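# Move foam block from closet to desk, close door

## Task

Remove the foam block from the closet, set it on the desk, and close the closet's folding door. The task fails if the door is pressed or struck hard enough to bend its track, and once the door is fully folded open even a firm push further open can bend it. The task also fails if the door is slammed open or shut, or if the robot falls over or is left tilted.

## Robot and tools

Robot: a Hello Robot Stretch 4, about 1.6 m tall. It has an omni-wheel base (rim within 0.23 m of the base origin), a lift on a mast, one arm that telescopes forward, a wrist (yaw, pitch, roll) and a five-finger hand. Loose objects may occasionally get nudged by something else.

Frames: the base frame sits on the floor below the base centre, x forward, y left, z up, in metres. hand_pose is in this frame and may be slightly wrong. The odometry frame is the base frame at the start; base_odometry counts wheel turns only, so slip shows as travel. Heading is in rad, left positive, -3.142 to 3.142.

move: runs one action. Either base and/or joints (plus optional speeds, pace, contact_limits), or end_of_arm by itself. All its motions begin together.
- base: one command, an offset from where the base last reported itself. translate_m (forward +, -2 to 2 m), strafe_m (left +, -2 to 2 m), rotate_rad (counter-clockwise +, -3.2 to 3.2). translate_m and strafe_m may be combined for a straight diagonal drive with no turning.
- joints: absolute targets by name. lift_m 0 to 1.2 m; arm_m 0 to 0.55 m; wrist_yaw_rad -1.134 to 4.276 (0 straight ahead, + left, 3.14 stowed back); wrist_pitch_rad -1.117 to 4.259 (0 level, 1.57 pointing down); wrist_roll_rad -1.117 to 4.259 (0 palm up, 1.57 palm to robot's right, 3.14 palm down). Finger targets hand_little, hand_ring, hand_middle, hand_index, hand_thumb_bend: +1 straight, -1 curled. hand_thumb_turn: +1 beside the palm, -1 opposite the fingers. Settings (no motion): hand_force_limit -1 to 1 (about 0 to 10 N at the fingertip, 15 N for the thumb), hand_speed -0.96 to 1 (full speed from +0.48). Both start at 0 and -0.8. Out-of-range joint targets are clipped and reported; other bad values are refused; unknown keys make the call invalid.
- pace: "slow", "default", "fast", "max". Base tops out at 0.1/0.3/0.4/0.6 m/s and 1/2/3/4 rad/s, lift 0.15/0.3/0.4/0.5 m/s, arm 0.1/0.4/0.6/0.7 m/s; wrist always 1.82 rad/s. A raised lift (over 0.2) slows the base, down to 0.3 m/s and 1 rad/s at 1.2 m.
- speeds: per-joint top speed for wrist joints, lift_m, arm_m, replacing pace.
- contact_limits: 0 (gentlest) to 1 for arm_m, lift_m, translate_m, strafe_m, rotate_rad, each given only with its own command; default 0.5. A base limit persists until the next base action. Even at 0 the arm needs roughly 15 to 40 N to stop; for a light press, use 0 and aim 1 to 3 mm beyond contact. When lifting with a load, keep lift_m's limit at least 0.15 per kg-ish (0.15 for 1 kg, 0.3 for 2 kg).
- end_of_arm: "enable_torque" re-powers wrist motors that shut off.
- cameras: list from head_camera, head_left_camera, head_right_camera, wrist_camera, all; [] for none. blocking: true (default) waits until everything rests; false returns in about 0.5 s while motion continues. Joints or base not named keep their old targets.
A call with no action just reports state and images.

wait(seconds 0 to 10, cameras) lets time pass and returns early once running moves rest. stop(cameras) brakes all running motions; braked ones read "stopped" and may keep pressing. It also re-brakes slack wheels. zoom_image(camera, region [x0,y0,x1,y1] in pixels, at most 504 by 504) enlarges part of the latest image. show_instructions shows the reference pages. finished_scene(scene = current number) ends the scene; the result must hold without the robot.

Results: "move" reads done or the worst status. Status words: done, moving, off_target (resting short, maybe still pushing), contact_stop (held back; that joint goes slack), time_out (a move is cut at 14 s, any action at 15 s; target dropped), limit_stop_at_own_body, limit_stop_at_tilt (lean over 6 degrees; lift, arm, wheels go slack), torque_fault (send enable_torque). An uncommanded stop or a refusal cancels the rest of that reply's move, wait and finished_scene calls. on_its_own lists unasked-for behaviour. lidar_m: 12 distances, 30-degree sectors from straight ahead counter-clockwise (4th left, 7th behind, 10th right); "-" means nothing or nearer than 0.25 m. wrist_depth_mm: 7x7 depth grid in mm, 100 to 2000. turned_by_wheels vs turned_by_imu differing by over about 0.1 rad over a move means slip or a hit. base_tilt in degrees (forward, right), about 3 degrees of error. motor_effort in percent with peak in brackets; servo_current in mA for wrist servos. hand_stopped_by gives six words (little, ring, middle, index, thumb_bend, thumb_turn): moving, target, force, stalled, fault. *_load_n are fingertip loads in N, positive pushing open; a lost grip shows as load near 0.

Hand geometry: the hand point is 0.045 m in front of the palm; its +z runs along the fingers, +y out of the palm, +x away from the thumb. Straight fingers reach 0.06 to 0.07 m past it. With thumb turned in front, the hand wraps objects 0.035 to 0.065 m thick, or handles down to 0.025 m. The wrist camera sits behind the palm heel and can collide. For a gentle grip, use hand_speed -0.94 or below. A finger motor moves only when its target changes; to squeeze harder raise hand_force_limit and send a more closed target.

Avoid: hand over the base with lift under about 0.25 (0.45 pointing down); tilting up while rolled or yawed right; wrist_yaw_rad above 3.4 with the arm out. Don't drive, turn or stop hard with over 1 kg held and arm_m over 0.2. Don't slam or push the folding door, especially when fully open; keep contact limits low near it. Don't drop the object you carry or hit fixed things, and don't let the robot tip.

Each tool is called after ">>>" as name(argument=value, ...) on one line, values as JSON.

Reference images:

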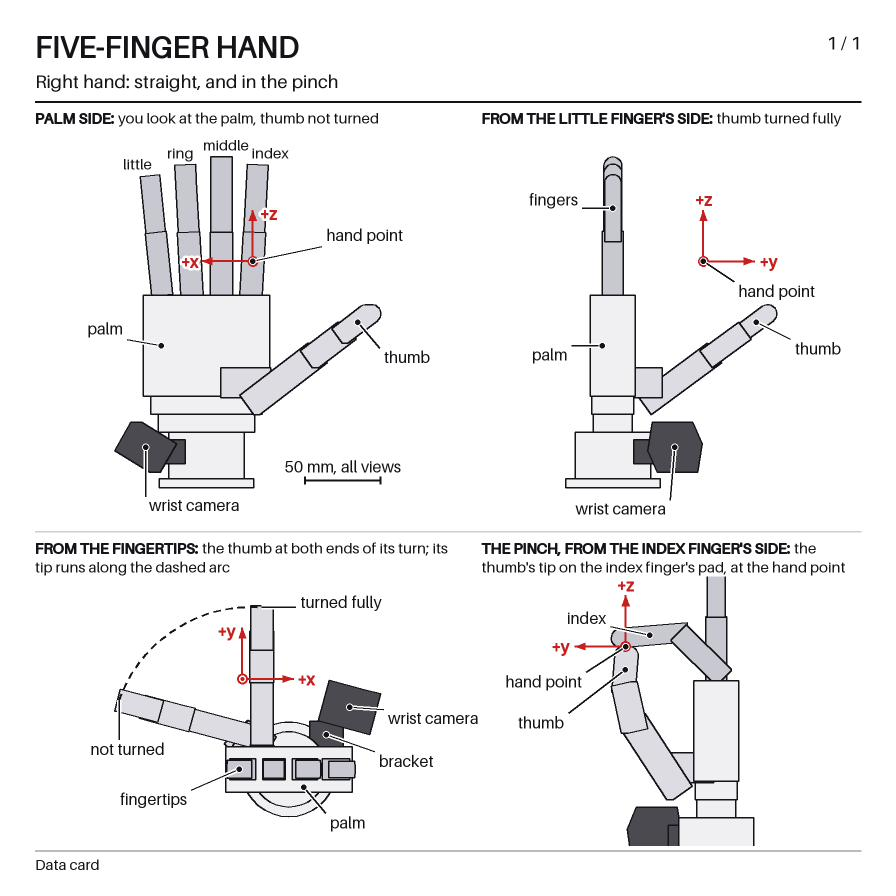

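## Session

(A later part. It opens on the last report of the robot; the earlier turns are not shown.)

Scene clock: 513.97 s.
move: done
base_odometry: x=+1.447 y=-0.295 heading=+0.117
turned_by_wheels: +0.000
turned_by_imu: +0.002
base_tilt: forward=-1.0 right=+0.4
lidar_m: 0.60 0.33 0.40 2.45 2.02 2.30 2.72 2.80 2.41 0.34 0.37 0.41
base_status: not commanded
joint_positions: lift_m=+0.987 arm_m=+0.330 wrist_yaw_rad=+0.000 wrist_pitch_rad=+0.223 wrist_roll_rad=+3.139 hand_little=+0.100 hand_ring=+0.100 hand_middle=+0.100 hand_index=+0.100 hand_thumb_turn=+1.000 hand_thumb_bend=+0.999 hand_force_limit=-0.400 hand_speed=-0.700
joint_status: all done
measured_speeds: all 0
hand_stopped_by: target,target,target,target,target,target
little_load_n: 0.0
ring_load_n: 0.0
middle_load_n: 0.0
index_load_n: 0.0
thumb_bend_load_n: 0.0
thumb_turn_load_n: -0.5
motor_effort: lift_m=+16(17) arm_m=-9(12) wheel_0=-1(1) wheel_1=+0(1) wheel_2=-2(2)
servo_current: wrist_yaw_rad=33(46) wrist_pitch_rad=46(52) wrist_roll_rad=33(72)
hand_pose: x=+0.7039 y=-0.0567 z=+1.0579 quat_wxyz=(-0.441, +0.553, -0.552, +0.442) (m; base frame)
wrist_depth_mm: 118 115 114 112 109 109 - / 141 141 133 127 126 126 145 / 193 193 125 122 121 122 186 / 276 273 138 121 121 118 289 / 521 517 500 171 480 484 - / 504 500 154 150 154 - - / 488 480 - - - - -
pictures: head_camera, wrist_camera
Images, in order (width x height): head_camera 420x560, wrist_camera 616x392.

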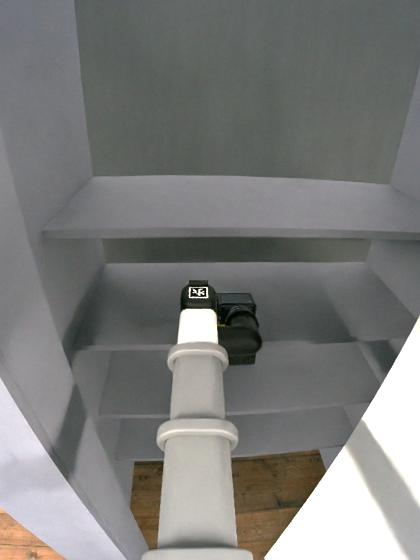

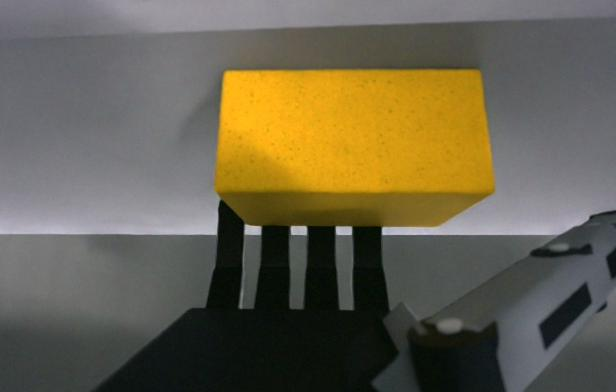

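>>> move(joints={"lift_m": 1.10, "hand_index": 0.6, "hand_middle": 0.6, "hand_ring": 0.6, "hand_little": 0.6})

>>> move(joints={"wrist_pitch_rad": 0.6, "arm_m": 0.37, "hand_thumb_turn": -1.0, "hand_thumb_bend": 1.0, "hand_speed": 0.0}, cameras=["wrist_camera", "head_camera"])

Scene clock: 527.47 s.
move: done
base_odometry: x=+1.447 y=-0.295 heading=+0.117
turned_by_wheels: +0.000
turned_by_imu: +0.001
base_tilt: forward=-1.1 right=+0.5
lidar_m: 0.61 0.34 0.42 2.46 2.02 2.31 2.71 2.80 2.42 0.33 0.37 0.42
base_status: not commanded
joint_positions: lift_m=+1.100 arm_m=+0.330 wrist_yaw_rad=+0.000 wrist_pitch_rad=+0.223 wrist_roll_rad=+3.139 hand_little=+0.600 hand_ring=+0.600 hand_middle=+0.600 hand_index=+0.600 hand_thumb_turn=+1.000 hand_thumb_bend=+0.999 hand_force_limit=-0.400 hand_speed=-0.700
joint_status: all done
measured_speeds: all 0
hand_stopped_by: target,target,target,target,target,target
little_load_n: 0.0
ring_load_n: 0.0
middle_load_n: 0.0
index_load_n: 0.0
thumb_bend_load_n: 0.0
thumb_turn_load_n: 0.0
motor_effort: lift_m=+24(30) arm_m=-8(9) wheel_0=+0(1) wheel_1=-1(1) wheel_2=-2(2)
servo_current: wrist_yaw_rad=33(39) wrist_pitch_rad=46(59) wrist_roll_rad=33(72)
hand_pose: x=+0.7039 y=-0.0567 z=+1.1702 quat_wxyz=(-0.441, +0.553, -0.552, +0.442) (m; base frame)
wrist_depth_mm: 274 273 274 271 271 270 268 / - 315 315 327 310 322 - / - - - - - - - / 549 535 530 517 508 504 496 / 525 517 508 206 488 484 - / 504 500 165 155 164 - - / 496 484 - - - - -
pictures: none

Scene clock: 529.00 s.
move: done
base_odometry: x=+1.447 y=-0.295 heading=+0.117
turned_by_wheels: +0.000
turned_by_imu: +0.000
base_tilt: forward=-1.1 right=+0.4
lidar_m: 0.62 0.33 0.40 2.44 2.01 2.29 2.71 2.78 2.40 0.33 0.37 0.41
base_status: not commanded
joint_positions: lift_m=+1.100 arm_m=+0.370 wrist_yaw_rad=+0.000 wrist_pitch_rad=+0.600 wrist_roll_rad=+3.139 hand_little=+0.600 hand_ring=+0.600 hand_middle=+0.600 hand_index=+0.600 hand_thumb_turn=-1.000 hand_thumb_bend=+0.999 hand_force_limit=-0.400 hand_speed=+0.000
joint_status: all done
measured_speeds: all 0
hand_stopped_by: target,target,target,target,target,target
little_load_n: 0.0
ring_load_n: -0.5
middle_load_n: 0.0
index_load_n: 0.0
thumb_bend_load_n: 0.0
thumb_turn_load_n: 0.0
motor_effort: lift_m=+24(25) arm_m=+9(12) wheel_0=-1(1) wheel_1=+0(1) wheel_2=-2(2)
servo_current: wrist_yaw_rad=46(46) wrist_pitch_rad=46(104) wrist_roll_rad=46(65)
hand_pose: x=+0.6894 y=-0.0567 z=+1.1032 quat_wxyz=(-0.330, +0.626, -0.625, +0.330) (m; base frame)
wrist_depth_mm: 187 190 181 180 179 182 181 / 215 220 206 163 161 209 208 / 252 251 249 183 - 245 242 / 303 303 300 298 - 291 290 / - - - - - - - / 508 504 138 155 - - 469 / 473 480 - - - - 439
pictures: head_camera, wrist_camera
Images, in order (width x height): head_camera 420x560, wrist_camera 616x392.

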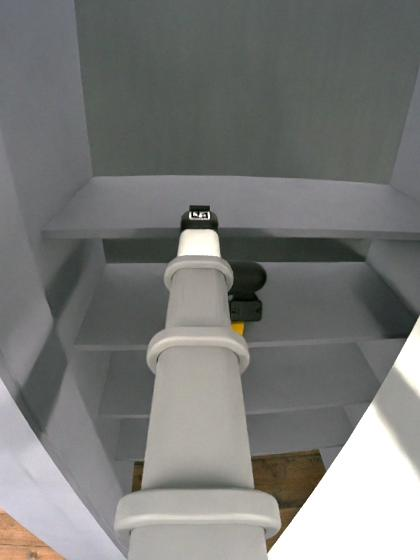

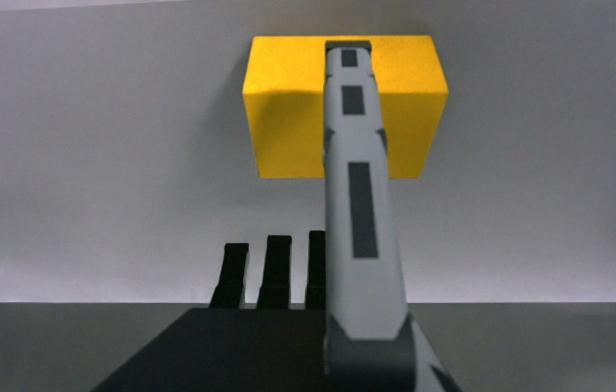

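>>> move(joints={"lift_m": 1.049, "arm_m": 0.381}, pace="slow", contact_limits={"lift_m": 0.1}, cameras=["wrist_camera"])

Scene clock: 538.40 s.
move: done
base_odometry: x=+1.447 y=-0.295 heading=+0.117
turned_by_wheels: +0.000
turned_by_imu: +0.001
base_tilt: forward=-1.1 right=+0.4
lidar_m: 0.61 0.32 0.41 2.45 2.03 2.31 2.73 2.78 2.40 0.33 0.36 0.42
base_status: not commanded
joint_positions: lift_m=+1.049 arm_m=+0.381 wrist_yaw_rad=+0.000 wrist_pitch_rad=+0.600 wrist_roll_rad=+3.139 hand_little=+0.600 hand_ring=+0.600 hand_middle=+0.600 hand_index=+0.600 hand_thumb_turn=-1.000 hand_thumb_bend=+0.999 hand_force_limit=-0.400 hand_speed=+0.000
joint_status: all done
measured_speeds: all 0
hand_stopped_by: target,target,target,target,target,target
little_load_n: 0.0
ring_load_n: 0.0
middle_load_n: 0.0
index_load_n: 0.0
thumb_bend_load_n: 0.0
thumb_turn_load_n: 0.0
motor_effort: lift_m=+16(22) arm_m=+9(11) wheel_0=-1(1) wheel_1=-1(1) wheel_2=-2(2)
servo_current: wrist_yaw_rad=39(46) wrist_pitch_rad=39(52) wrist_roll_rad=33(65)
contact_limits: lift_m 0.1
hand_pose: x=+0.7003 y=-0.0567 z=+1.0528 quat_wxyz=(-0.330, +0.626, -0.625, +0.330) (m; base frame)
wrist_depth_mm: 142 141 138 136 134 133 132 / 153 152 147 142 141 145 148 / 180 179 166 128 127 162 173 / 219 216 198 132 - 208 208 / 278 274 257 182 - 262 259 / - - 155 155 - - 324 / 466 466 - - - - 430
pictures: wrist_camera
Images, in order (width x height): wrist_camera 616x392.

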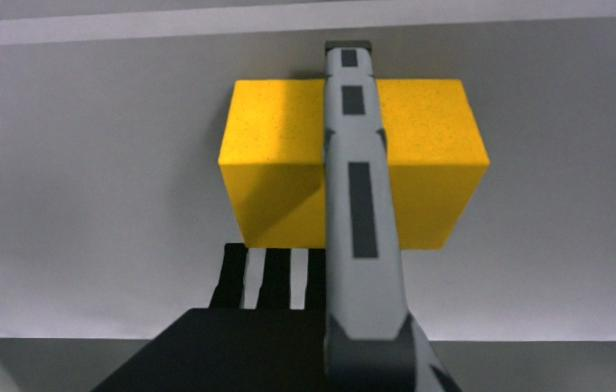

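>>> move(joints={"hand_index": -0.2, "hand_middle": -0.2, "hand_ring": -0.2, "hand_thumb_bend": 0.2, "hand_speed": -0.85, "hand_force_limit": -0.3}, cameras=["wrist_camera"])

Scene clock: 545.37 s.
move: off_target
base_odometry: x=+1.447 y=-0.295 heading=+0.117
turned_by_wheels: +0.000
turned_by_imu: +0.002
base_tilt: forward=-1.1 right=+0.4
lidar_m: 0.61 0.35 0.40 2.45 2.01 2.29 2.72 2.80 2.42 0.33 0.36 0.43
base_status: not commanded
joint_positions: lift_m=+1.049 arm_m=+0.381 wrist_yaw_rad=+0.000 wrist_pitch_rad=+0.600 wrist_roll_rad=+3.139 hand_little=+0.600 hand_ring=+0.144 hand_middle=+0.171 hand_index=+0.157 hand_thumb_turn=-1.000 hand_thumb_bend=+0.783 hand_force_limit=-0.300 hand_speed=-0.850
joint_status: hand_ring off_target (ended at +0.144, target -0.200); hand_middle off_target (ended at +0.171, target -0.200); hand_index off_target (ended at +0.157, target -0.200); hand_thumb_bend off_target (ended at +0.783, target +0.200); the others done
measured_speeds: all 0
hand_stopped_by: target,force,force,force,force,target
little_load_n: 0.0
ring_load_n: 6.5
middle_load_n: 1.0
index_load_n: 3.5
thumb_bend_load_n: 11.0
thumb_turn_load_n: 3.5
motor_effort: lift_m=+17(17) arm_m=+9(9) wheel_0=+0(1) wheel_1=-1(1) wheel_2=-2(2)
servo_current: wrist_yaw_rad=39(46) wrist_pitch_rad=39(59) wrist_roll_rad=33(65)
contact_limits: lift_m 0.1
hand_pose: x=+0.7003 y=-0.0567 z=+1.0528 quat_wxyz=(-0.330, +0.626, -0.625, +0.330) (m; base frame)
wrist_depth_mm: 143 140 138 137 134 133 132 / 153 153 148 139 142 145 148 / 180 179 167 122 124 131 173 / 220 218 207 132 - 208 208 / 279 274 258 167 - 260 259 / - - 150 150 - - 325 / 466 466 - - - - 427
pictures: wrist_camera
Images, in order (width x height): wrist_camera 616x392.

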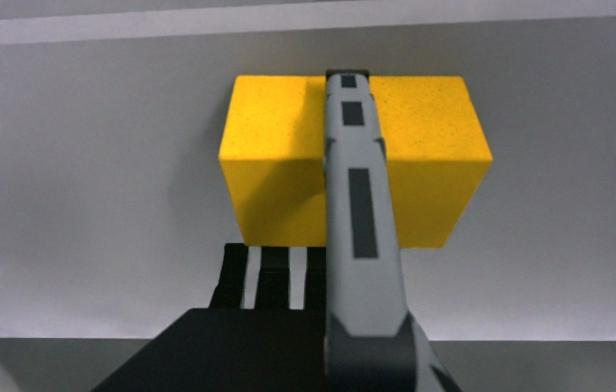

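>>> move(joints={"lift_m": 1.085}, pace="slow", cameras=["wrist_camera"])

Scene clock: 549.93 s.
move: done
base_odometry: x=+1.447 y=-0.295 heading=+0.117
turned_by_wheels: +0.000
turned_by_imu: +0.001
base_tilt: forward=-1.1 right=+0.4
lidar_m: 0.62 0.32 0.41 2.44 2.01 2.31 2.72 2.78 2.43 0.33 0.36 0.41
base_status: not commanded
joint_positions: lift_m=+1.085 arm_m=+0.381 wrist_yaw_rad=+0.000 wrist_pitch_rad=+0.600 wrist_roll_rad=+3.139 hand_little=+0.600 hand_ring=+0.144 hand_middle=+0.171 hand_index=+0.157 hand_thumb_turn=-1.000 hand_thumb_bend=+0.783 hand_force_limit=-0.300 hand_speed=-0.850
joint_status: all done
measured_speeds: all 0
hand_stopped_by: target,force,force,force,force,target
little_load_n: 0.0
ring_load_n: 6.0
middle_load_n: 1.0
index_load_n: 4.0
thumb_bend_load_n: 11.0
thumb_turn_load_n: 3.5
motor_effort: lift_m=+25(30) arm_m=+9(9) wheel_0=-1(1) wheel_1=-1(1) wheel_2=-2(2)
servo_current: wrist_yaw_rad=39(46) wrist_pitch_rad=46(52) wrist_roll_rad=52(65)
hand_pose: x=+0.7003 y=-0.0567 z=+1.0881 quat_wxyz=(-0.330, +0.626, -0.625, +0.330) (m; base frame)
wrist_depth_mm: 171 170 170 173 167 166 166 / 197 196 184 143 143 185 190 / 230 229 213 122 125 124 221 / 278 278 265 132 - 256 265 / - - 312 167 - 304 315 / 496 488 138 150 - - 455 / 469 466 - - - - 433
pictures: wrist_camera
Images, in order (width x height): wrist_camera 616x392.

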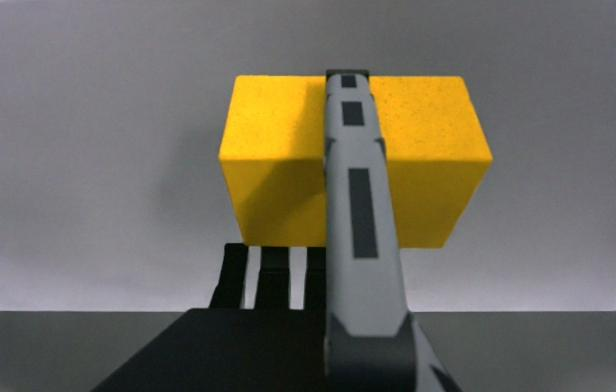

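>>> move(joints={"arm_m": 0.1})

>>> move(base={"translate_m": -0.7})

>>> move(base={"rotate_rad": 1.571})

>>> move(base={"strafe_m": 1.1, "translate_m": 0.9}, cameras=["all"])

Scene clock: 561.30 s.
move: done
base_odometry: x=+1.447 y=-0.295 heading=+0.117
turned_by_wheels: +0.000
turned_by_imu: +0.001
base_tilt: forward=-1.1 right=+0.4
lidar_m: 0.60 0.34 0.40 2.44 2.03 2.32 2.72 2.78 2.40 0.30 0.36 0.40
base_status: not commanded
joint_positions: lift_m=+1.085 arm_m=+0.100 wrist_yaw_rad=+0.000 wrist_pitch_rad=+0.600 wrist_roll_rad=+3.139 hand_little=+0.600 hand_ring=+0.144 hand_middle=+0.171 hand_index=+0.157 hand_thumb_turn=-1.000 hand_thumb_bend=+0.783 hand_force_limit=-0.300 hand_speed=-0.850
joint_status: all done
measured_speeds: all 0
hand_stopped_by: target,force,force,force,force,target
little_load_n: 0.0
ring_load_n: 6.0
middle_load_n: 1.0
index_load_n: 4.0
thumb_bend_load_n: 10.5
thumb_turn_load_n: 3.5
motor_effort: lift_m=+25(25) arm_m=-9(12) wheel_0=-1(1) wheel_1=+0(1) wheel_2=-2(2)
servo_current: wrist_yaw_rad=33(46) wrist_pitch_rad=39(59) wrist_roll_rad=46(65)
hand_pose: x=+0.4199 y=-0.0567 z=+1.0881 quat_wxyz=(-0.329, +0.626, -0.625, +0.330) (m; base frame)
wrist_depth_mm: - - - - - 723 603 / - - 140 136 139 - 544 / - - 126 122 124 121 574 / 788 - 138 132 - 147 603 / - - - 167 - 732 615 / - - 138 150 - - - / 715 - - - - - 585
pictures: none

Scene clock: 565.13 s.
move: done
base_odometry: x=+0.752 y=-0.376 heading=+0.117
turned_by_wheels: +0.000
turned_by_imu: +0.000
base_tilt: forward=-1.1 right=+0.4
lidar_m: 0.98 1.03 2.35 1.91 1.69 2.11 2.02 2.05 2.43 2.33 2.40 0.79
base_status: done
joint_positions: lift_m=+1.085 arm_m=+0.100 wrist_yaw_rad=+0.000 wrist_pitch_rad=+0.600 wrist_roll_rad=+3.139 hand_little=+0.600 hand_ring=+0.144 hand_middle=+0.171 hand_index=+0.157 hand_thumb_turn=-1.000 hand_thumb_bend=+0.783 hand_force_limit=-0.300 hand_speed=-0.850
joint_status: not commanded
measured_speeds: all 0
hand_stopped_by: target,force,force,force,force,target
little_load_n: 0.0
ring_load_n: 6.5
middle_load_n: 1.0
index_load_n: 4.0
thumb_bend_load_n: 11.0
thumb_turn_load_n: 3.5
motor_effort: lift_m=+25(25) arm_m=-9(9) wheel_0=-1(8) wheel_1=-1(7) wheel_2=-1(10)
servo_current: wrist_yaw_rad=33(46) wrist_pitch_rad=39(59) wrist_roll_rad=52(72)
hand_pose: x=+0.4199 y=-0.0567 z=+1.0881 quat_wxyz=(-0.329, +0.626, -0.625, +0.330) (m; base frame)
wrist_depth_mm: 1255 1255 1205 1205 1255 1229 1182 / 1430 1366 140 144 143 1308 1366 / 1708 - 126 122 125 121 1618 / 1921 559 137 132 - - - / 488 535 - 167 - 768 759 / 452 530 138 150 - - 699 / 421 500 - - - - 647
pictures: none

Scene clock: 567.60 s.
move: done
base_odometry: x=+0.752 y=-0.376 heading=+1.688
turned_by_wheels: +1.571
turned_by_imu: +1.551
base_tilt: forward=-1.0 right=+0.5
lidar_m: 1.92 1.67 2.12 2.02 2.06 2.47 2.31 2.37 0.79 1.01 1.01 2.34
base_status: done
joint_positions: lift_m=+1.085 arm_m=+0.100 wrist_yaw_rad=+0.000 wrist_pitch_rad=+0.600 wrist_roll_rad=+3.139 hand_little=+0.600 hand_ring=+0.144 hand_middle=+0.171 hand_index=+0.157 hand_thumb_turn=-1.000 hand_thumb_bend=+0.783 hand_force_limit=-0.300 hand_speed=-0.850
joint_status: not commanded
measured_speeds: all 0
hand_stopped_by: target,force,force,force,force,target
little_load_n: 0.0
ring_load_n: 6.5
middle_load_n: 0.5
index_load_n: 4.0
thumb_bend_load_n: 11.0
thumb_turn_load_n: 3.5
motor_effort: lift_m=+23(25) arm_m=-9(9) wheel_0=-2(8) wheel_1=-2(7) wheel_2=-1(7)
servo_current: wrist_yaw_rad=26(46) wrist_pitch_rad=46(52) wrist_roll_rad=46(65)
hand_pose: x=+0.4199 y=-0.0567 z=+1.0882 quat_wxyz=(-0.329, +0.626, -0.625, +0.330) (m; base frame)
wrist_depth_mm: 1255 1255 1255 1229 1229 1255 1229 / 1464 1430 1366 143 143 1308 1397 / 1708 1708 1576 122 125 121 1618 / - - 1983 132 - 147 1921 / - - - 169 - - - / - - 156 155 - - - / - - - - - - -
pictures: none

Scene clock: 573.80 s.
move: done
base_odometry: x=-0.445 y=+0.389 heading=+1.687
turned_by_wheels: +0.000
turned_by_imu: +0.008
base_tilt: forward=-1.1 right=+0.4
lidar_m: 0.65 0.71 0.88 0.92 0.99 1.32 3.29 3.35 2.16 2.12 2.20 0.73
base_status: done
joint_positions: lift_m=+1.085 arm_m=+0.100 wrist_yaw_rad=+0.000 wrist_pitch_rad=+0.600 wrist_roll_rad=+3.139 hand_little=+0.600 hand_ring=+0.144 hand_middle=+0.171 hand_index=+0.157 hand_thumb_turn=-1.000 hand_thumb_bend=+0.783 hand_force_limit=-0.300 hand_speed=-0.850
joint_status: not commanded
measured_speeds: all 0
hand_stopped_by: target,force,force,force,force,target
little_load_n: 0.0
ring_load_n: 6.0
middle_load_n: 1.0
index_load_n: 4.0
thumb_bend_load_n: 11.0
thumb_turn_load_n: 3.5
motor_effort: lift_m=+23(24) arm_m=-8(9) wheel_0=+0(8) wheel_1=+0(10) wheel_2=-1(7)
servo_current: wrist_yaw_rad=33(52) wrist_pitch_rad=46(59) wrist_roll_rad=59(65)
hand_pose: x=+0.4199 y=-0.0567 z=+1.0882 quat_wxyz=(-0.329, +0.626, -0.625, +0.330) (m; base frame)
wrist_depth_mm: 1281 1255 1229 1229 1229 1229 1182 / 1430 1430 1255 143 143 1336 1336 / 1661 1618 132 122 125 121 - / - - 137 132 - - - / - - - 167 - - - / - - 138 150 - - - / - - - - - - -
pictures: head_camera, head_left_camera, head_right_camera, wrist_camera
Images, in order (width x height): head_camera 420x560, head_left_camera 420x672, head_right_camera 420x672, wrist_camera 616x392.

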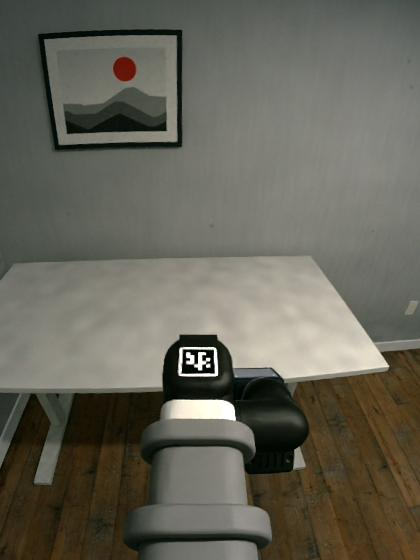

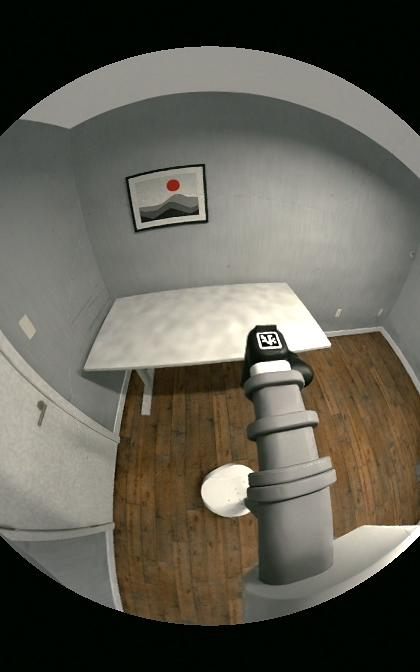

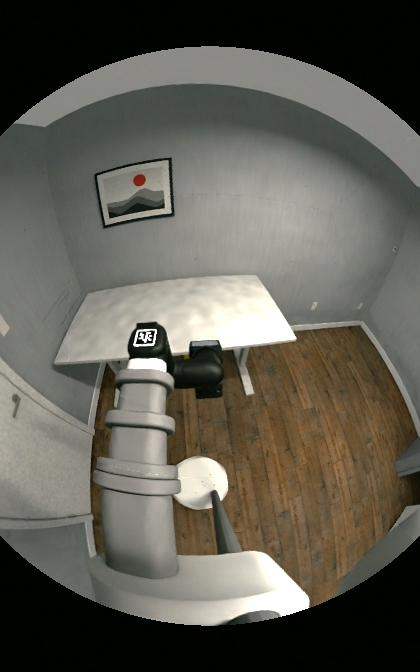

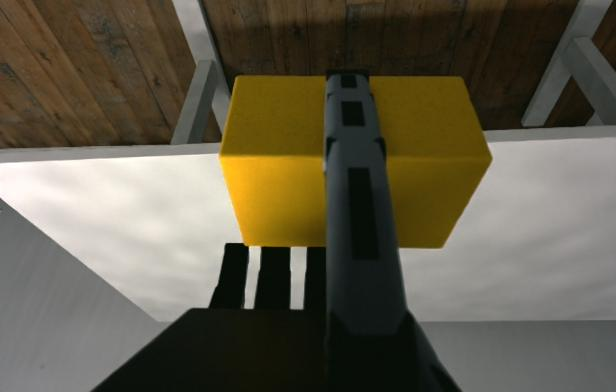

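>>> move(base={"translate_m": 0.3})

>>> move(joints={"arm_m": 0.33}, cameras=["wrist_camera", "head_camera"])

Scene clock: 580.17 s.
move: done
base_odometry: x=-0.480 y=+0.687 heading=+1.688
turned_by_wheels: +0.000
turned_by_imu: +0.002
base_tilt: forward=-1.1 right=+0.4
lidar_m: 0.35 0.37 0.48 0.92 0.99 1.34 3.47 3.68 2.21 2.75 0.57 0.38
base_status: done
joint_positions: lift_m=+1.085 arm_m=+0.100 wrist_yaw_rad=+0.000 wrist_pitch_rad=+0.600 wrist_roll_rad=+3.139 hand_little=+0.600 hand_ring=+0.144 hand_middle=+0.171 hand_index=+0.157 hand_thumb_turn=-1.000 hand_thumb_bend=+0.783 hand_force_limit=-0.300 hand_speed=-0.850
joint_status: not commanded
measured_speeds: all 0
hand_stopped_by: target,force,force,force,force,target
little_load_n: 0.0
ring_load_n: 6.0
middle_load_n: 1.0
index_load_n: 3.5
thumb_bend_load_n: 10.5
thumb_turn_load_n: 3.5
motor_effort: lift_m=+23(24) arm_m=-9(9) wheel_0=+0(8) wheel_1=+2(7) wheel_2=+1(11)
servo_current: wrist_yaw_rad=39(39) wrist_pitch_rad=46(59) wrist_roll_rad=33(72)
hand_pose: x=+0.4199 y=-0.0567 z=+1.0882 quat_wxyz=(-0.329, +0.626, -0.625, +0.330) (m; base frame)
wrist_depth_mm: - - - - - - - / - - - 136 139 - - / - - 125 122 125 121 - / - - 137 132 - - - / - - - 167 - - - / - - 138 150 - - - / - - - - - - -
pictures: none

Scene clock: 581.97 s.
move: done
base_odometry: x=-0.480 y=+0.687 heading=+1.688
turned_by_wheels: +0.000
turned_by_imu: +0.001
base_tilt: forward=-1.0 right=+0.4
lidar_m: 0.35 0.36 0.48 0.91 0.98 1.35 3.44 3.66 2.22 2.75 0.55 0.40
base_status: not commanded
joint_positions: lift_m=+1.085 arm_m=+0.330 wrist_yaw_rad=+0.000 wrist_pitch_rad=+0.600 wrist_roll_rad=+3.139 hand_little=+0.600 hand_ring=+0.144 hand_middle=+0.171 hand_index=+0.157 hand_thumb_turn=-1.000 hand_thumb_bend=+0.783 hand_force_limit=-0.300 hand_speed=-0.850
joint_status: all done
measured_speeds: all 0
hand_stopped_by: target,force,force,force,force,target
little_load_n: 0.0
ring_load_n: 6.0
middle_load_n: 1.0
index_load_n: 4.0
thumb_bend_load_n: 10.5
thumb_turn_load_n: 3.5
motor_effort: lift_m=+23(24) arm_m=+8(13) wheel_0=+0(1) wheel_1=+2(2) wheel_2=+1(1)
servo_current: wrist_yaw_rad=26(46) wrist_pitch_rad=46(52) wrist_roll_rad=46(85)
hand_pose: x=+0.6493 y=-0.0567 z=+1.0882 quat_wxyz=(-0.329, +0.626, -0.625, +0.330) (m; base frame)
wrist_depth_mm: - - - - - - - / - - - 136 139 - - / - - 125 122 124 121 - / - - 137 132 - - - / - - - 167 - - - / - - 138 150 - - - / - - - - - - -
pictures: head_camera, wrist_camera
Images, in order (width x height): head_camera 420x560, wrist_camera 616x392.

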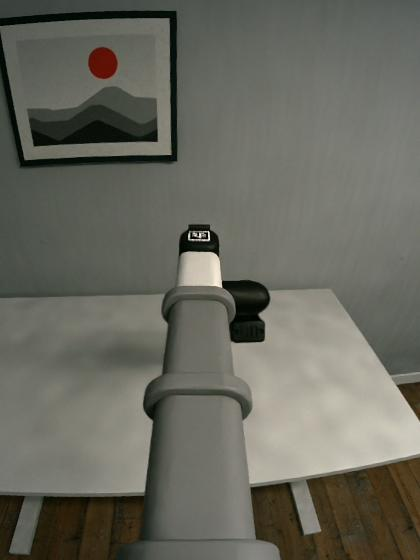

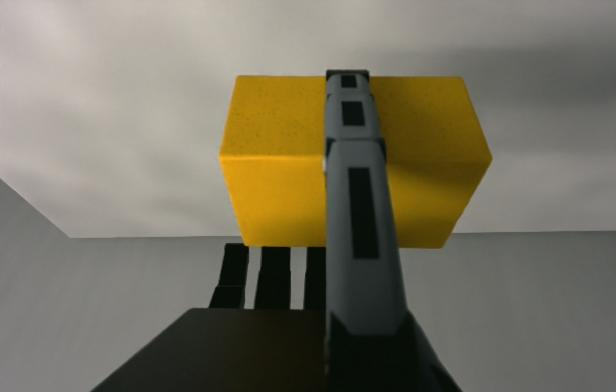

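>>> move(joints={"lift_m": 0.97}, contact_limits={"lift_m": 0.1}, cameras=["wrist_camera"])

Scene clock: 587.33 s.
move: done
base_odometry: x=-0.480 y=+0.687 heading=+1.688
turned_by_wheels: +0.000
turned_by_imu: +0.001
base_tilt: forward=-1.0 right=+0.5
lidar_m: 0.35 0.36 0.47 0.91 0.97 1.34 3.47 3.66 2.22 2.76 0.56 0.38
base_status: not commanded
joint_positions: lift_m=+0.970 arm_m=+0.330 wrist_yaw_rad=+0.000 wrist_pitch_rad=+0.600 wrist_roll_rad=+3.139 hand_little=+0.600 hand_ring=+0.144 hand_middle=+0.171 hand_index=+0.157 hand_thumb_turn=-1.000 hand_thumb_bend=+0.783 hand_force_limit=-0.300 hand_speed=-0.850
joint_status: all done
measured_speeds: all 0
hand_stopped_by: target,force,force,force,force,target
little_load_n: 0.0
ring_load_n: 6.0
middle_load_n: 1.0
index_load_n: 4.0
thumb_bend_load_n: 10.5
thumb_turn_load_n: 3.5
motor_effort: lift_m=+17(23) arm_m=+8(9) wheel_0=+0(1) wheel_1=+2(2) wheel_2=+1(1)
servo_current: wrist_yaw_rad=33(46) wrist_pitch_rad=52(59) wrist_roll_rad=26(65)
contact_limits: lift_m 0.1
hand_pose: x=+0.6493 y=-0.0567 z=+0.9737 quat_wxyz=(-0.329, +0.626, -0.625, +0.330) (m; base frame)
wrist_depth_mm: - - - - - - - / - - - 136 139 - - / - - 125 122 125 121 - / - - 137 132 - - - / - - - 167 - - - / - - 138 150 - - - / - - - - - - -
pictures: wrist_camera
Images, in order (width x height): wrist_camera 616x392.

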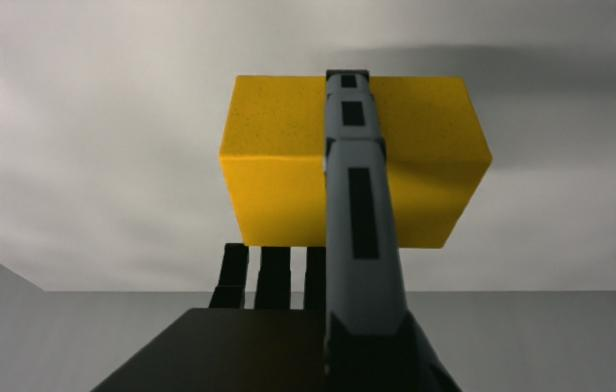

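>>> move(joints={"lift_m": 0.80}, speeds={"lift_m": 0.05}, contact_limits={"lift_m": 0}, cameras=["wrist_camera", "head_camera"])

Scene clock: 594.40 s.
move: contact_stop
base_odometry: x=-0.480 y=+0.687 heading=+1.687
turned_by_wheels: +0.000
turned_by_imu: +0.002
base_tilt: forward=-1.1 right=+0.4
lidar_m: 0.36 0.37 0.49 0.92 0.99 1.36 3.44 3.69 2.23 2.76 0.58 0.39
base_status: not commanded
joint_positions: lift_m=+0.834 arm_m=+0.330 wrist_yaw_rad=+0.000 wrist_pitch_rad=+0.600 wrist_roll_rad=+3.139 hand_little=+0.600 hand_ring=+0.144 hand_middle=+0.171 hand_index=+0.157 hand_thumb_turn=-1.000 hand_thumb_bend=+0.784 hand_force_limit=-0.300 hand_speed=-0.850
joint_status: lift_m contact_stop (moved -0.136 of -0.170)
measured_speeds: all 0
hand_stopped_by: target,force,force,force,force,target
little_load_n: 0.0
ring_load_n: 5.0
middle_load_n: -0.5
index_load_n: 4.5
thumb_bend_load_n: 10.5
thumb_turn_load_n: 2.5
on_its_own: lift_m is slack since a contact_stop (your +0.800 is given up)
motor_effort: lift_m=+20(21) arm_m=+8(9) wheel_0=+0(1) wheel_1=+0(2) wheel_2=-1(4)
servo_current: wrist_yaw_rad=33(46) wrist_pitch_rad=46(52) wrist_roll_rad=46(65)
contact_limits: lift_m 0
hand_pose: x=+0.6493 y=-0.0567 z=+0.8377 quat_wxyz=(-0.329, +0.626, -0.625, +0.330) (m; base frame)
wrist_depth_mm: - - - - - - - / - - - 135 135 - - / - - 126 123 125 123 - / - - 121 125 - 118 - / - - 184 160 - - - / - - 138 150 - - - / - - - - - - -
pictures: head_camera, wrist_camera
Images, in order (width x height): head_camera 420x560, wrist_camera 616x392.

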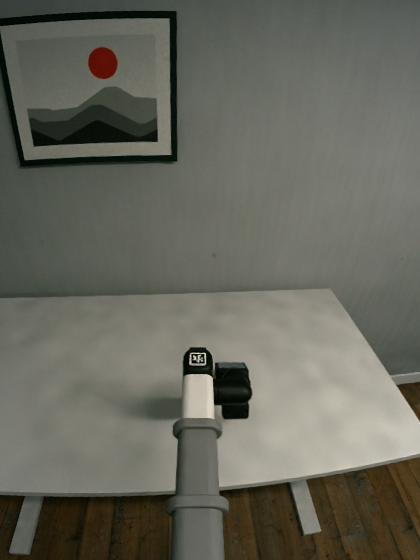

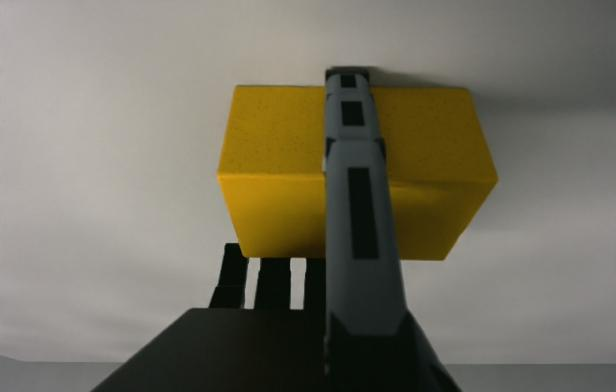

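>>> move(joints={"lift_m": 0.837}, pace="slow")

>>> move(joints={"hand_index": 0.7, "hand_middle": 0.7, "hand_ring": 0.7, "hand_little": 0.7, "hand_thumb_bend": 1.0, "hand_speed": -0.6})

>>> move(joints={"lift_m": 0.95}, pace="slow", cameras=["wrist_camera", "head_camera"])

Scene clock: 598.77 s.
move: done
base_odometry: x=-0.480 y=+0.687 heading=+1.687
turned_by_wheels: +0.000
turned_by_imu: +0.001
base_tilt: forward=-1.0 right=+0.4
lidar_m: 0.36 0.37 0.49 0.92 0.99 1.35 3.45 3.69 2.19 2.75 0.58 0.38
base_status: not commanded
joint_positions: lift_m=+0.837 arm_m=+0.330 wrist_yaw_rad=+0.000 wrist_pitch_rad=+0.600 wrist_roll_rad=+3.139 hand_little=+0.600 hand_ring=+0.144 hand_middle=+0.171 hand_index=+0.157 hand_thumb_turn=-1.000 hand_thumb_bend=+0.784 hand_force_limit=-0.300 hand_speed=-0.850
joint_status: all done
measured_speeds: all 0
hand_stopped_by: target,force,force,force,force,target
little_load_n: 0.0
ring_load_n: 5.5
middle_load_n: 2.0
index_load_n: 5.0
thumb_bend_load_n: 10.5
thumb_turn_load_n: 2.5
motor_effort: lift_m=+24(28) arm_m=+8(9) wheel_0=+0(1) wheel_1=+0(0) wheel_2=-1(1)
servo_current: wrist_yaw_rad=20(46) wrist_pitch_rad=46(52) wrist_roll_rad=33(52)
hand_pose: x=+0.6493 y=-0.0567 z=+0.8402 quat_wxyz=(-0.329, +0.626, -0.625, +0.330) (m; base frame)
wrist_depth_mm: - - - - - - - / - - - 136 135 - - / - - 126 123 126 123 - / - - 121 125 - 118 - / - - 184 160 - - - / - - 138 150 - - - / - - - - - - -
pictures: none

Scene clock: 599.77 s.
move: done
base_odometry: x=-0.480 y=+0.687 heading=+1.687
turned_by_wheels: +0.000
turned_by_imu: +0.000
base_tilt: forward=-1.1 right=+0.4
lidar_m: 0.35 0.37 0.48 0.92 0.98 1.34 3.47 3.69 2.21 2.75 0.57 0.39
base_status: not commanded
joint_positions: lift_m=+0.837 arm_m=+0.330 wrist_yaw_rad=+0.000 wrist_pitch_rad=+0.600 wrist_roll_rad=+3.139 hand_little=+0.700 hand_ring=+0.700 hand_middle=+0.700 hand_index=+0.700 hand_thumb_turn=-1.000 hand_thumb_bend=+1.000 hand_force_limit=-0.300 hand_speed=-0.600
joint_status: all done
measured_speeds: all 0
hand_stopped_by: target,target,target,target,target,target
little_load_n: 0.0
ring_load_n: 0.0
middle_load_n: 0.0
index_load_n: 0.0
thumb_bend_load_n: 0.0
thumb_turn_load_n: 0.0
motor_effort: lift_m=+22(24) arm_m=+8(9) wheel_0=+0(1) wheel_1=+0(0) wheel_2=+0(1)
servo_current: wrist_yaw_rad=33(46) wrist_pitch_rad=46(52) wrist_roll_rad=59(59)
hand_pose: x=+0.6493 y=-0.0567 z=+0.8403 quat_wxyz=(-0.329, +0.626, -0.625, +0.330) (m; base frame)
wrist_depth_mm: - - - - - - - / - - - 115 118 - - / - - 128 127 128 125 - / - - 119 123 - 119 - / - - - 154 - - - / - - 138 157 - - - / - - - - - - -
pictures: none

Scene clock: 601.57 s.
move: done
base_odometry: x=-0.480 y=+0.687 heading=+1.687
turned_by_wheels: +0.000
turned_by_imu: +0.001
base_tilt: forward=-1.1 right=+0.5
lidar_m: 0.34 0.38 0.49 0.91 0.98 1.35 3.44 3.67 2.22 2.76 0.56 0.38
base_status: not commanded
joint_positions: lift_m=+0.950 arm_m=+0.330 wrist_yaw_rad=+0.000 wrist_pitch_rad=+0.600 wrist_roll_rad=+3.139 hand_little=+0.700 hand_ring=+0.700 hand_middle=+0.700 hand_index=+0.700 hand_thumb_turn=-1.000 hand_thumb_bend=+1.000 hand_force_limit=-0.300 hand_speed=-0.600
joint_status: all done
measured_speeds: all 0
hand_stopped_by: target,target,target,target,target,target
little_load_n: 0.0
ring_load_n: 0.0
middle_load_n: 0.0
index_load_n: 0.0
thumb_bend_load_n: 0.0
thumb_turn_load_n: 0.0
motor_effort: lift_m=+25(30) arm_m=+8(9) wheel_0=-1(1) wheel_1=+0(1) wheel_2=+0(0)
servo_current: wrist_yaw_rad=39(39) wrist_pitch_rad=46(59) wrist_roll_rad=59(59)
hand_pose: x=+0.6493 y=-0.0567 z=+0.9531 quat_wxyz=(-0.329, +0.626, -0.625, +0.330) (m; base frame)
wrist_depth_mm: - - - 193 193 - - / - - - 216 113 - - / - - - - - - - / - - - - - - - / - - - - - - - / - - 138 157 - - - / - - - - - - -
pictures: head_camera, wrist_camera
Images, in order (width x height): head_camera 420x560, wrist_camera 616x392.

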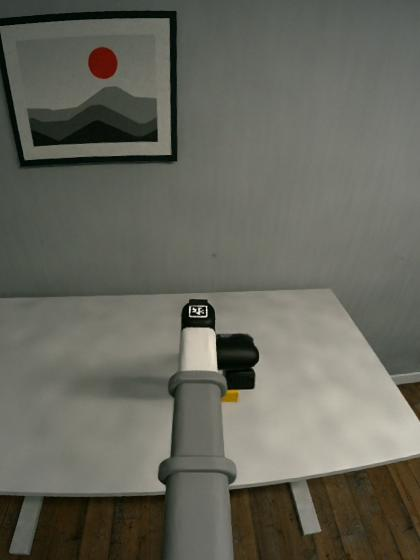

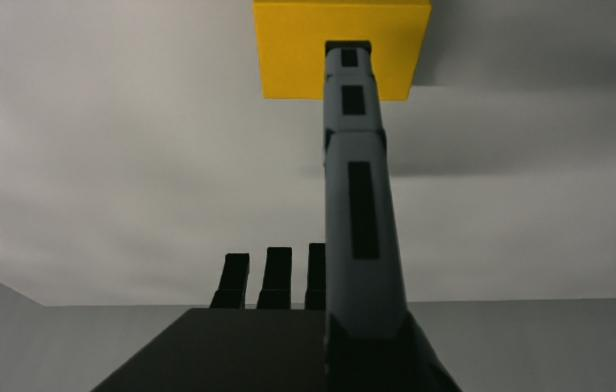

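>>> move(joints={"arm_m": 0.1, "hand_thumb_bend": 0.5, "hand_index": -0.8, "hand_middle": -0.8, "hand_ring": -0.8, "hand_little": -0.8, "hand_speed": 0.0}, cameras=["head_camera"])

>>> move(base={"translate_m": -0.4})

>>> move(base={"rotate_rad": -1.571}, joints={"wrist_pitch_rad": 0.0})

>>> move(base={"strafe_m": -1.35, "translate_m": 1.1}, cameras=["all"])

Scene clock: 640.70 s.
move: off_target
base_odometry: x=-0.480 y=+0.687 heading=+1.687
turned_by_wheels: +0.000
turned_by_imu: +0.001
base_tilt: forward=-1.1 right=+0.5
lidar_m: 0.35 0.36 0.48 0.92 0.97 1.35 3.45 3.69 2.20 2.75 0.56 0.39
base_status: not commanded
joint_positions: lift_m=+0.950 arm_m=+0.100 wrist_yaw_rad=+0.000 wrist_pitch_rad=+0.600 wrist_roll_rad=+3.139 hand_little=-0.800 hand_ring=-0.800 hand_middle=-0.669 hand_index=-0.800 hand_thumb_turn=-1.000 hand_thumb_bend=+0.501 hand_force_limit=-0.300 hand_speed=+0.000
joint_status: hand_middle off_target (ended at -0.669, target -0.800); the others done
measured_speeds: all 0
hand_stopped_by: target,target,force,target,target,target
little_load_n: 0.0
ring_load_n: 0.0
middle_load_n: 3.0
index_load_n: 0.0
thumb_bend_load_n: 3.5
thumb_turn_load_n: 0.5
motor_effort: lift_m=+25(25) arm_m=-8(12) wheel_0=+0(1) wheel_1=+0(0) wheel_2=+0(0)
servo_current: wrist_yaw_rad=33(46) wrist_pitch_rad=52(59) wrist_roll_rad=39(65)
hand_pose: x=+0.4199 y=-0.0567 z=+0.9531 quat_wxyz=(-0.329, +0.626, -0.625, +0.330) (m; base frame)
wrist_depth_mm: - - - - - - - / - - - - - - - / - - - - - - - / - - 130 124 - - - / - - 147 148 - - - / - - 138 143 - - - / - - - - - - -
pictures: head_camera
Images, in order (width x height): head_camera 420x560.

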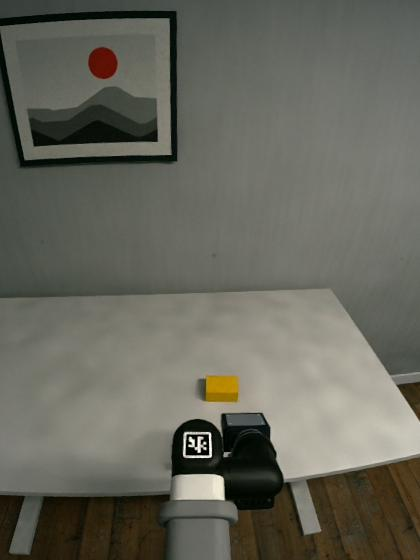

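Scene clock: 643.53 s.
move: done
base_odometry: x=-0.434 y=+0.290 heading=+1.687
turned_by_wheels: +0.000
turned_by_imu: +0.000
base_tilt: forward=-1.1 right=+0.4
lidar_m: 0.76 0.76 0.95 0.94 0.96 1.31 3.19 3.26 2.14 2.11 2.34 0.82
base_status: done
joint_positions: lift_m=+0.950 arm_m=+0.100 wrist_yaw_rad=+0.000 wrist_pitch_rad=+0.600 wrist_roll_rad=+3.139 hand_little=-0.800 hand_ring=-0.800 hand_middle=-0.669 hand_index=-0.800 hand_thumb_turn=-1.000 hand_thumb_bend=+0.501 hand_force_limit=-0.300 hand_speed=+0.000
joint_status: not commanded
measured_speeds: all 0
hand_stopped_by: target,target,force,target,target,target
little_load_n: 0.0
ring_load_n: 0.0
middle_load_n: 3.0
index_load_n: 0.0
thumb_bend_load_n: 4.0
thumb_turn_load_n: 0.5
motor_effort: lift_m=+24(25) arm_m=-8(9) wheel_0=+0(7) wheel_1=+1(6) wheel_2=-1(10)
servo_current: wrist_yaw_rad=26(59) wrist_pitch_rad=39(59) wrist_roll_rad=33(65)
hand_pose: x=+0.4199 y=-0.0567 z=+0.9532 quat_wxyz=(-0.329, +0.626, -0.625, +0.330) (m; base frame)
wrist_depth_mm: 1118 1078 1098 1078 1078 1098 1078 / 1255 1308 1255 1229 1255 1255 1182 / 1499 1499 1397 1430 117 1397 1430 / 1756 1661 134 129 - - - / - - 148 148 - - - / - - 138 143 - - - / - - - - - - -
pictures: none

Scene clock: 645.73 s.
move: done
base_odometry: x=-0.434 y=+0.290 heading=+0.117
turned_by_wheels: -1.571
turned_by_imu: -1.550
base_tilt: forward=-1.1 right=+0.4
lidar_m: 2.12 2.35 0.81 0.76 0.78 0.98 0.93 0.97 1.32 3.17 3.26 2.15
base_status: done
joint_positions: lift_m=+0.950 arm_m=+0.100 wrist_yaw_rad=+0.000 wrist_pitch_rad=+0.011 wrist_roll_rad=+3.139 hand_little=-0.800 hand_ring=-0.800 hand_middle=-0.669 hand_index=-0.800 hand_thumb_turn=-1.000 hand_thumb_bend=+0.501 hand_force_limit=-0.300 hand_speed=+0.000
joint_status: all done
measured_speeds: all 0
hand_stopped_by: target,target,force,target,target,target
little_load_n: 0.0
ring_load_n: 0.0
middle_load_n: 3.0
index_load_n: 0.0
thumb_bend_load_n: 3.5
thumb_turn_load_n: 0.5
motor_effort: lift_m=+24(24) arm_m=-9(9) wheel_0=+1(8) wheel_1=+1(8) wheel_2=+1(8)
servo_current: wrist_yaw_rad=33(52) wrist_pitch_rad=65(228) wrist_roll_rad=46(65)
hand_pose: x=+0.4920 y=-0.0567 z=+1.0653 quat_wxyz=(-0.497, +0.503, -0.502, +0.498) (m; base frame)
wrist_depth_mm: 1921 - 1921 - - - - / - - - - - - - / - - - - - - - / - - 1808 135 - - - / - - 150 150 - - - / - - 145 144 - - - / - - - - - - -
pictures: none

Scene clock: 653.00 s.
move: done
base_odometry: x=+0.816 y=-0.923 heading=+0.116
turned_by_wheels: +0.000
turned_by_imu: +0.002
base_tilt: forward=-1.1 right=+0.5
lidar_m: 0.68 1.21 2.39 2.22 2.23 2.12 2.01 2.05 1.87 1.78 1.85 1.83
base_status: done
joint_positions: lift_m=+0.950 arm_m=+0.100 wrist_yaw_rad=+0.000 wrist_pitch_rad=+0.011 wrist_roll_rad=+3.139 hand_little=-0.800 hand_ring=-0.800 hand_middle=-0.669 hand_index=-0.800 hand_thumb_turn=-1.000 hand_thumb_bend=+0.501 hand_force_limit=-0.300 hand_speed=+0.000
joint_status: not commanded
measured_speeds: all 0
hand_stopped_by: target,target,force,target,target,target
little_load_n: 0.0
ring_load_n: 0.0
middle_load_n: 3.0
index_load_n: 0.0
thumb_bend_load_n: 3.5
thumb_turn_load_n: 0.5
motor_effort: lift_m=+23(24) arm_m=-9(9) wheel_0=-2(12) wheel_1=-2(6) wheel_2=+1(8)
servo_current: wrist_yaw_rad=33(52) wrist_pitch_rad=65(78) wrist_roll_rad=39(65)
hand_pose: x=+0.4920 y=-0.0567 z=+1.0653 quat_wxyz=(-0.497, +0.503, -0.502, +0.498) (m; base frame)
wrist_depth_mm: - - - 691 - 375 - / - - - 691 - 370 - / - - - 683 - 366 1336 / - - 130 124 - 366 357 / - - 147 148 - 362 1281 / - - 138 144 - 362 - / - - - - - - 1281
pictures: head_camera, head_left_camera, head_right_camera, wrist_camera
Images, in order (width x height): head_camera 420x560, head_left_camera 420x672, head_right_camera 420x672, wrist_camera 616x392.

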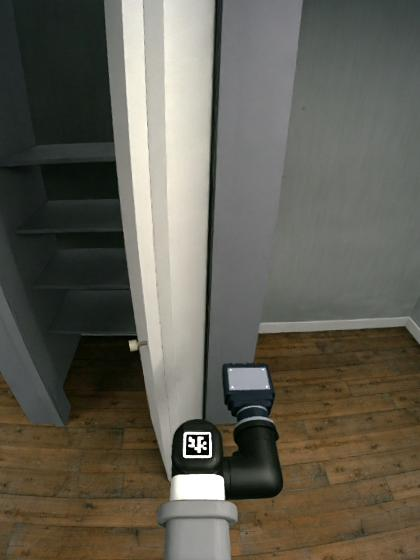

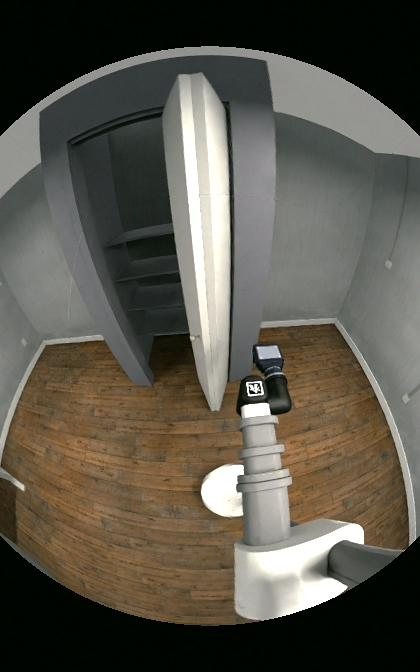

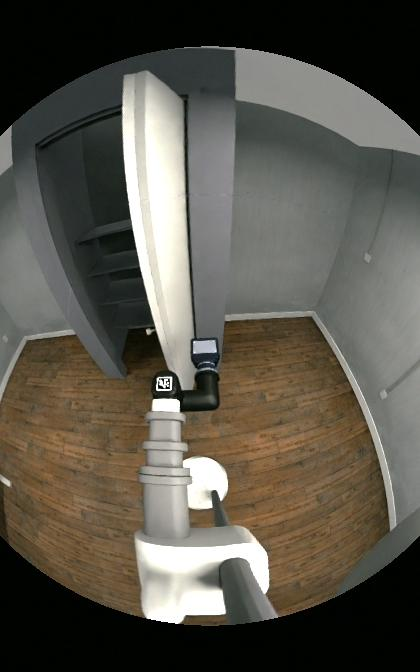

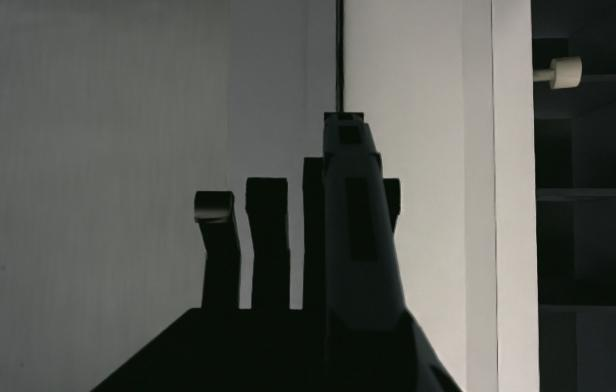

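>>> move(base={"strafe_m": -0.07}, joints={"wrist_yaw_rad": -1.134})

>>> move(base={"translate_m": 0.26}, joints={"arm_m": 0.28}, cameras=["head_camera", "head_left_camera", "head_right_camera"])

Scene clock: 685.43 s.
move: done
base_odometry: x=+0.824 y=-0.993 heading=+0.116
turned_by_wheels: +0.000
turned_by_imu: +0.001
base_tilt: forward=-1.1 right=+0.5
lidar_m: 0.70 0.71 1.39 2.27 2.29 2.09 1.98 2.05 1.81 1.70 1.76 1.84
base_status: done
joint_positions: lift_m=+0.950 arm_m=+0.100 wrist_yaw_rad=-1.131 wrist_pitch_rad=+0.011 wrist_roll_rad=+3.139 hand_little=-0.800 hand_ring=-0.800 hand_middle=-0.669 hand_index=-0.800 hand_thumb_turn=-1.000 hand_thumb_bend=+0.501 hand_force_limit=-0.300 hand_speed=+0.000
joint_status: all done
measured_speeds: all 0
hand_stopped_by: target,target,force,target,target,target
little_load_n: 0.0
ring_load_n: 0.0
middle_load_n: 3.0
index_load_n: 0.0
thumb_bend_load_n: 3.5
thumb_turn_load_n: 0.5
motor_effort: lift_m=+24(24) arm_m=-8(9) wheel_0=+0(9) wheel_1=+1(10) wheel_2=+1(3)
servo_current: wrist_yaw_rad=39(111) wrist_pitch_rad=72(72) wrist_roll_rad=39(65)
hand_pose: x=+0.3139 y=-0.2239 z=+1.0653 quat_wxyz=(-0.153, +0.156, -0.694, +0.686) (m; base frame)
wrist_depth_mm: - - - - - - - / - - - - - - - / - - - - - - - / - - 130 - - - - / - - 147 148 - - - / - - 138 143 - - - / - - - - - - -
pictures: none

Scene clock: 687.77 s.
move: done
base_odometry: x=+1.082 y=-0.962 heading=+0.117
turned_by_wheels: +0.000
turned_by_imu: +0.001
base_tilt: forward=-1.1 right=+0.5
lidar_m: 0.48 0.45 1.07 3.00 2.31 2.38 2.26 2.33 1.79 1.71 1.75 1.57
base_status: done
joint_positions: lift_m=+0.950 arm_m=+0.280 wrist_yaw_rad=-1.131 wrist_pitch_rad=+0.011 wrist_roll_rad=+3.139 hand_little=-0.800 hand_ring=-0.800 hand_middle=-0.669 hand_index=-0.800 hand_thumb_turn=-1.000 hand_thumb_bend=+0.501 hand_force_limit=-0.300 hand_speed=+0.000
joint_status: all done
measured_speeds: all 0
hand_stopped_by: target,target,force,target,target,target
little_load_n: 0.0
ring_load_n: 0.0
middle_load_n: 3.0
index_load_n: 0.0
thumb_bend_load_n: 3.5
thumb_turn_load_n: 0.5
motor_effort: lift_m=+23(24) arm_m=+9(12) wheel_0=+2(8) wheel_1=+1(6) wheel_2=+1(10)
servo_current: wrist_yaw_rad=39(46) wrist_pitch_rad=65(78) wrist_roll_rad=65(72)
hand_pose: x=+0.4933 y=-0.2239 z=+1.0653 quat_wxyz=(-0.153, +0.156, -0.694, +0.686) (m; base frame)
wrist_depth_mm: - - - - - - - / - - - - - - - / - - - - - - - / - - 131 - - - - / - - 147 148 - - - / - - 138 144 - - - / - - - - - - -
pictures: head_camera, head_left_camera, head_right_camera
Images, in order (width x height): head_camera 420x560, head_left_camera 420x672, head_right_camera 420x672.

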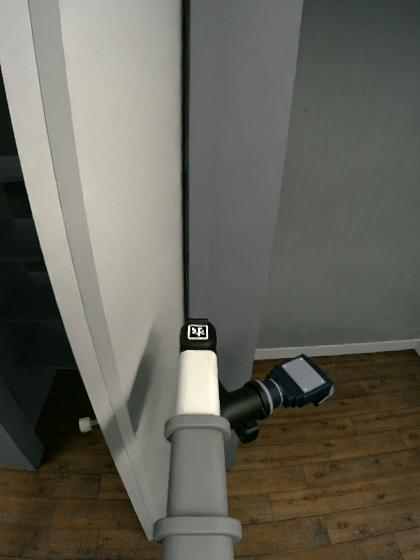

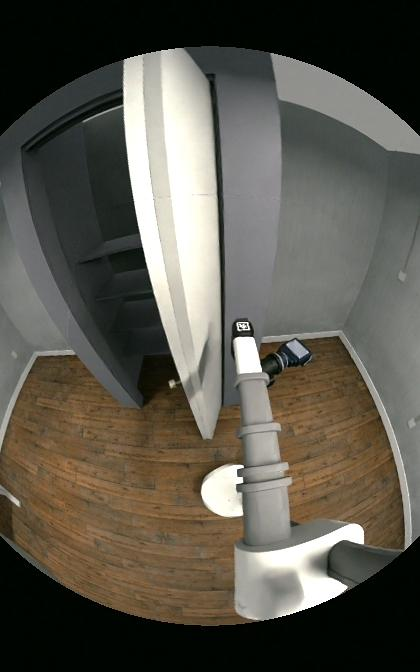

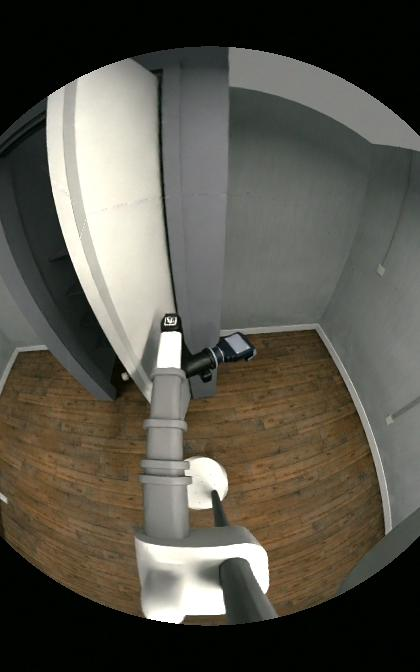

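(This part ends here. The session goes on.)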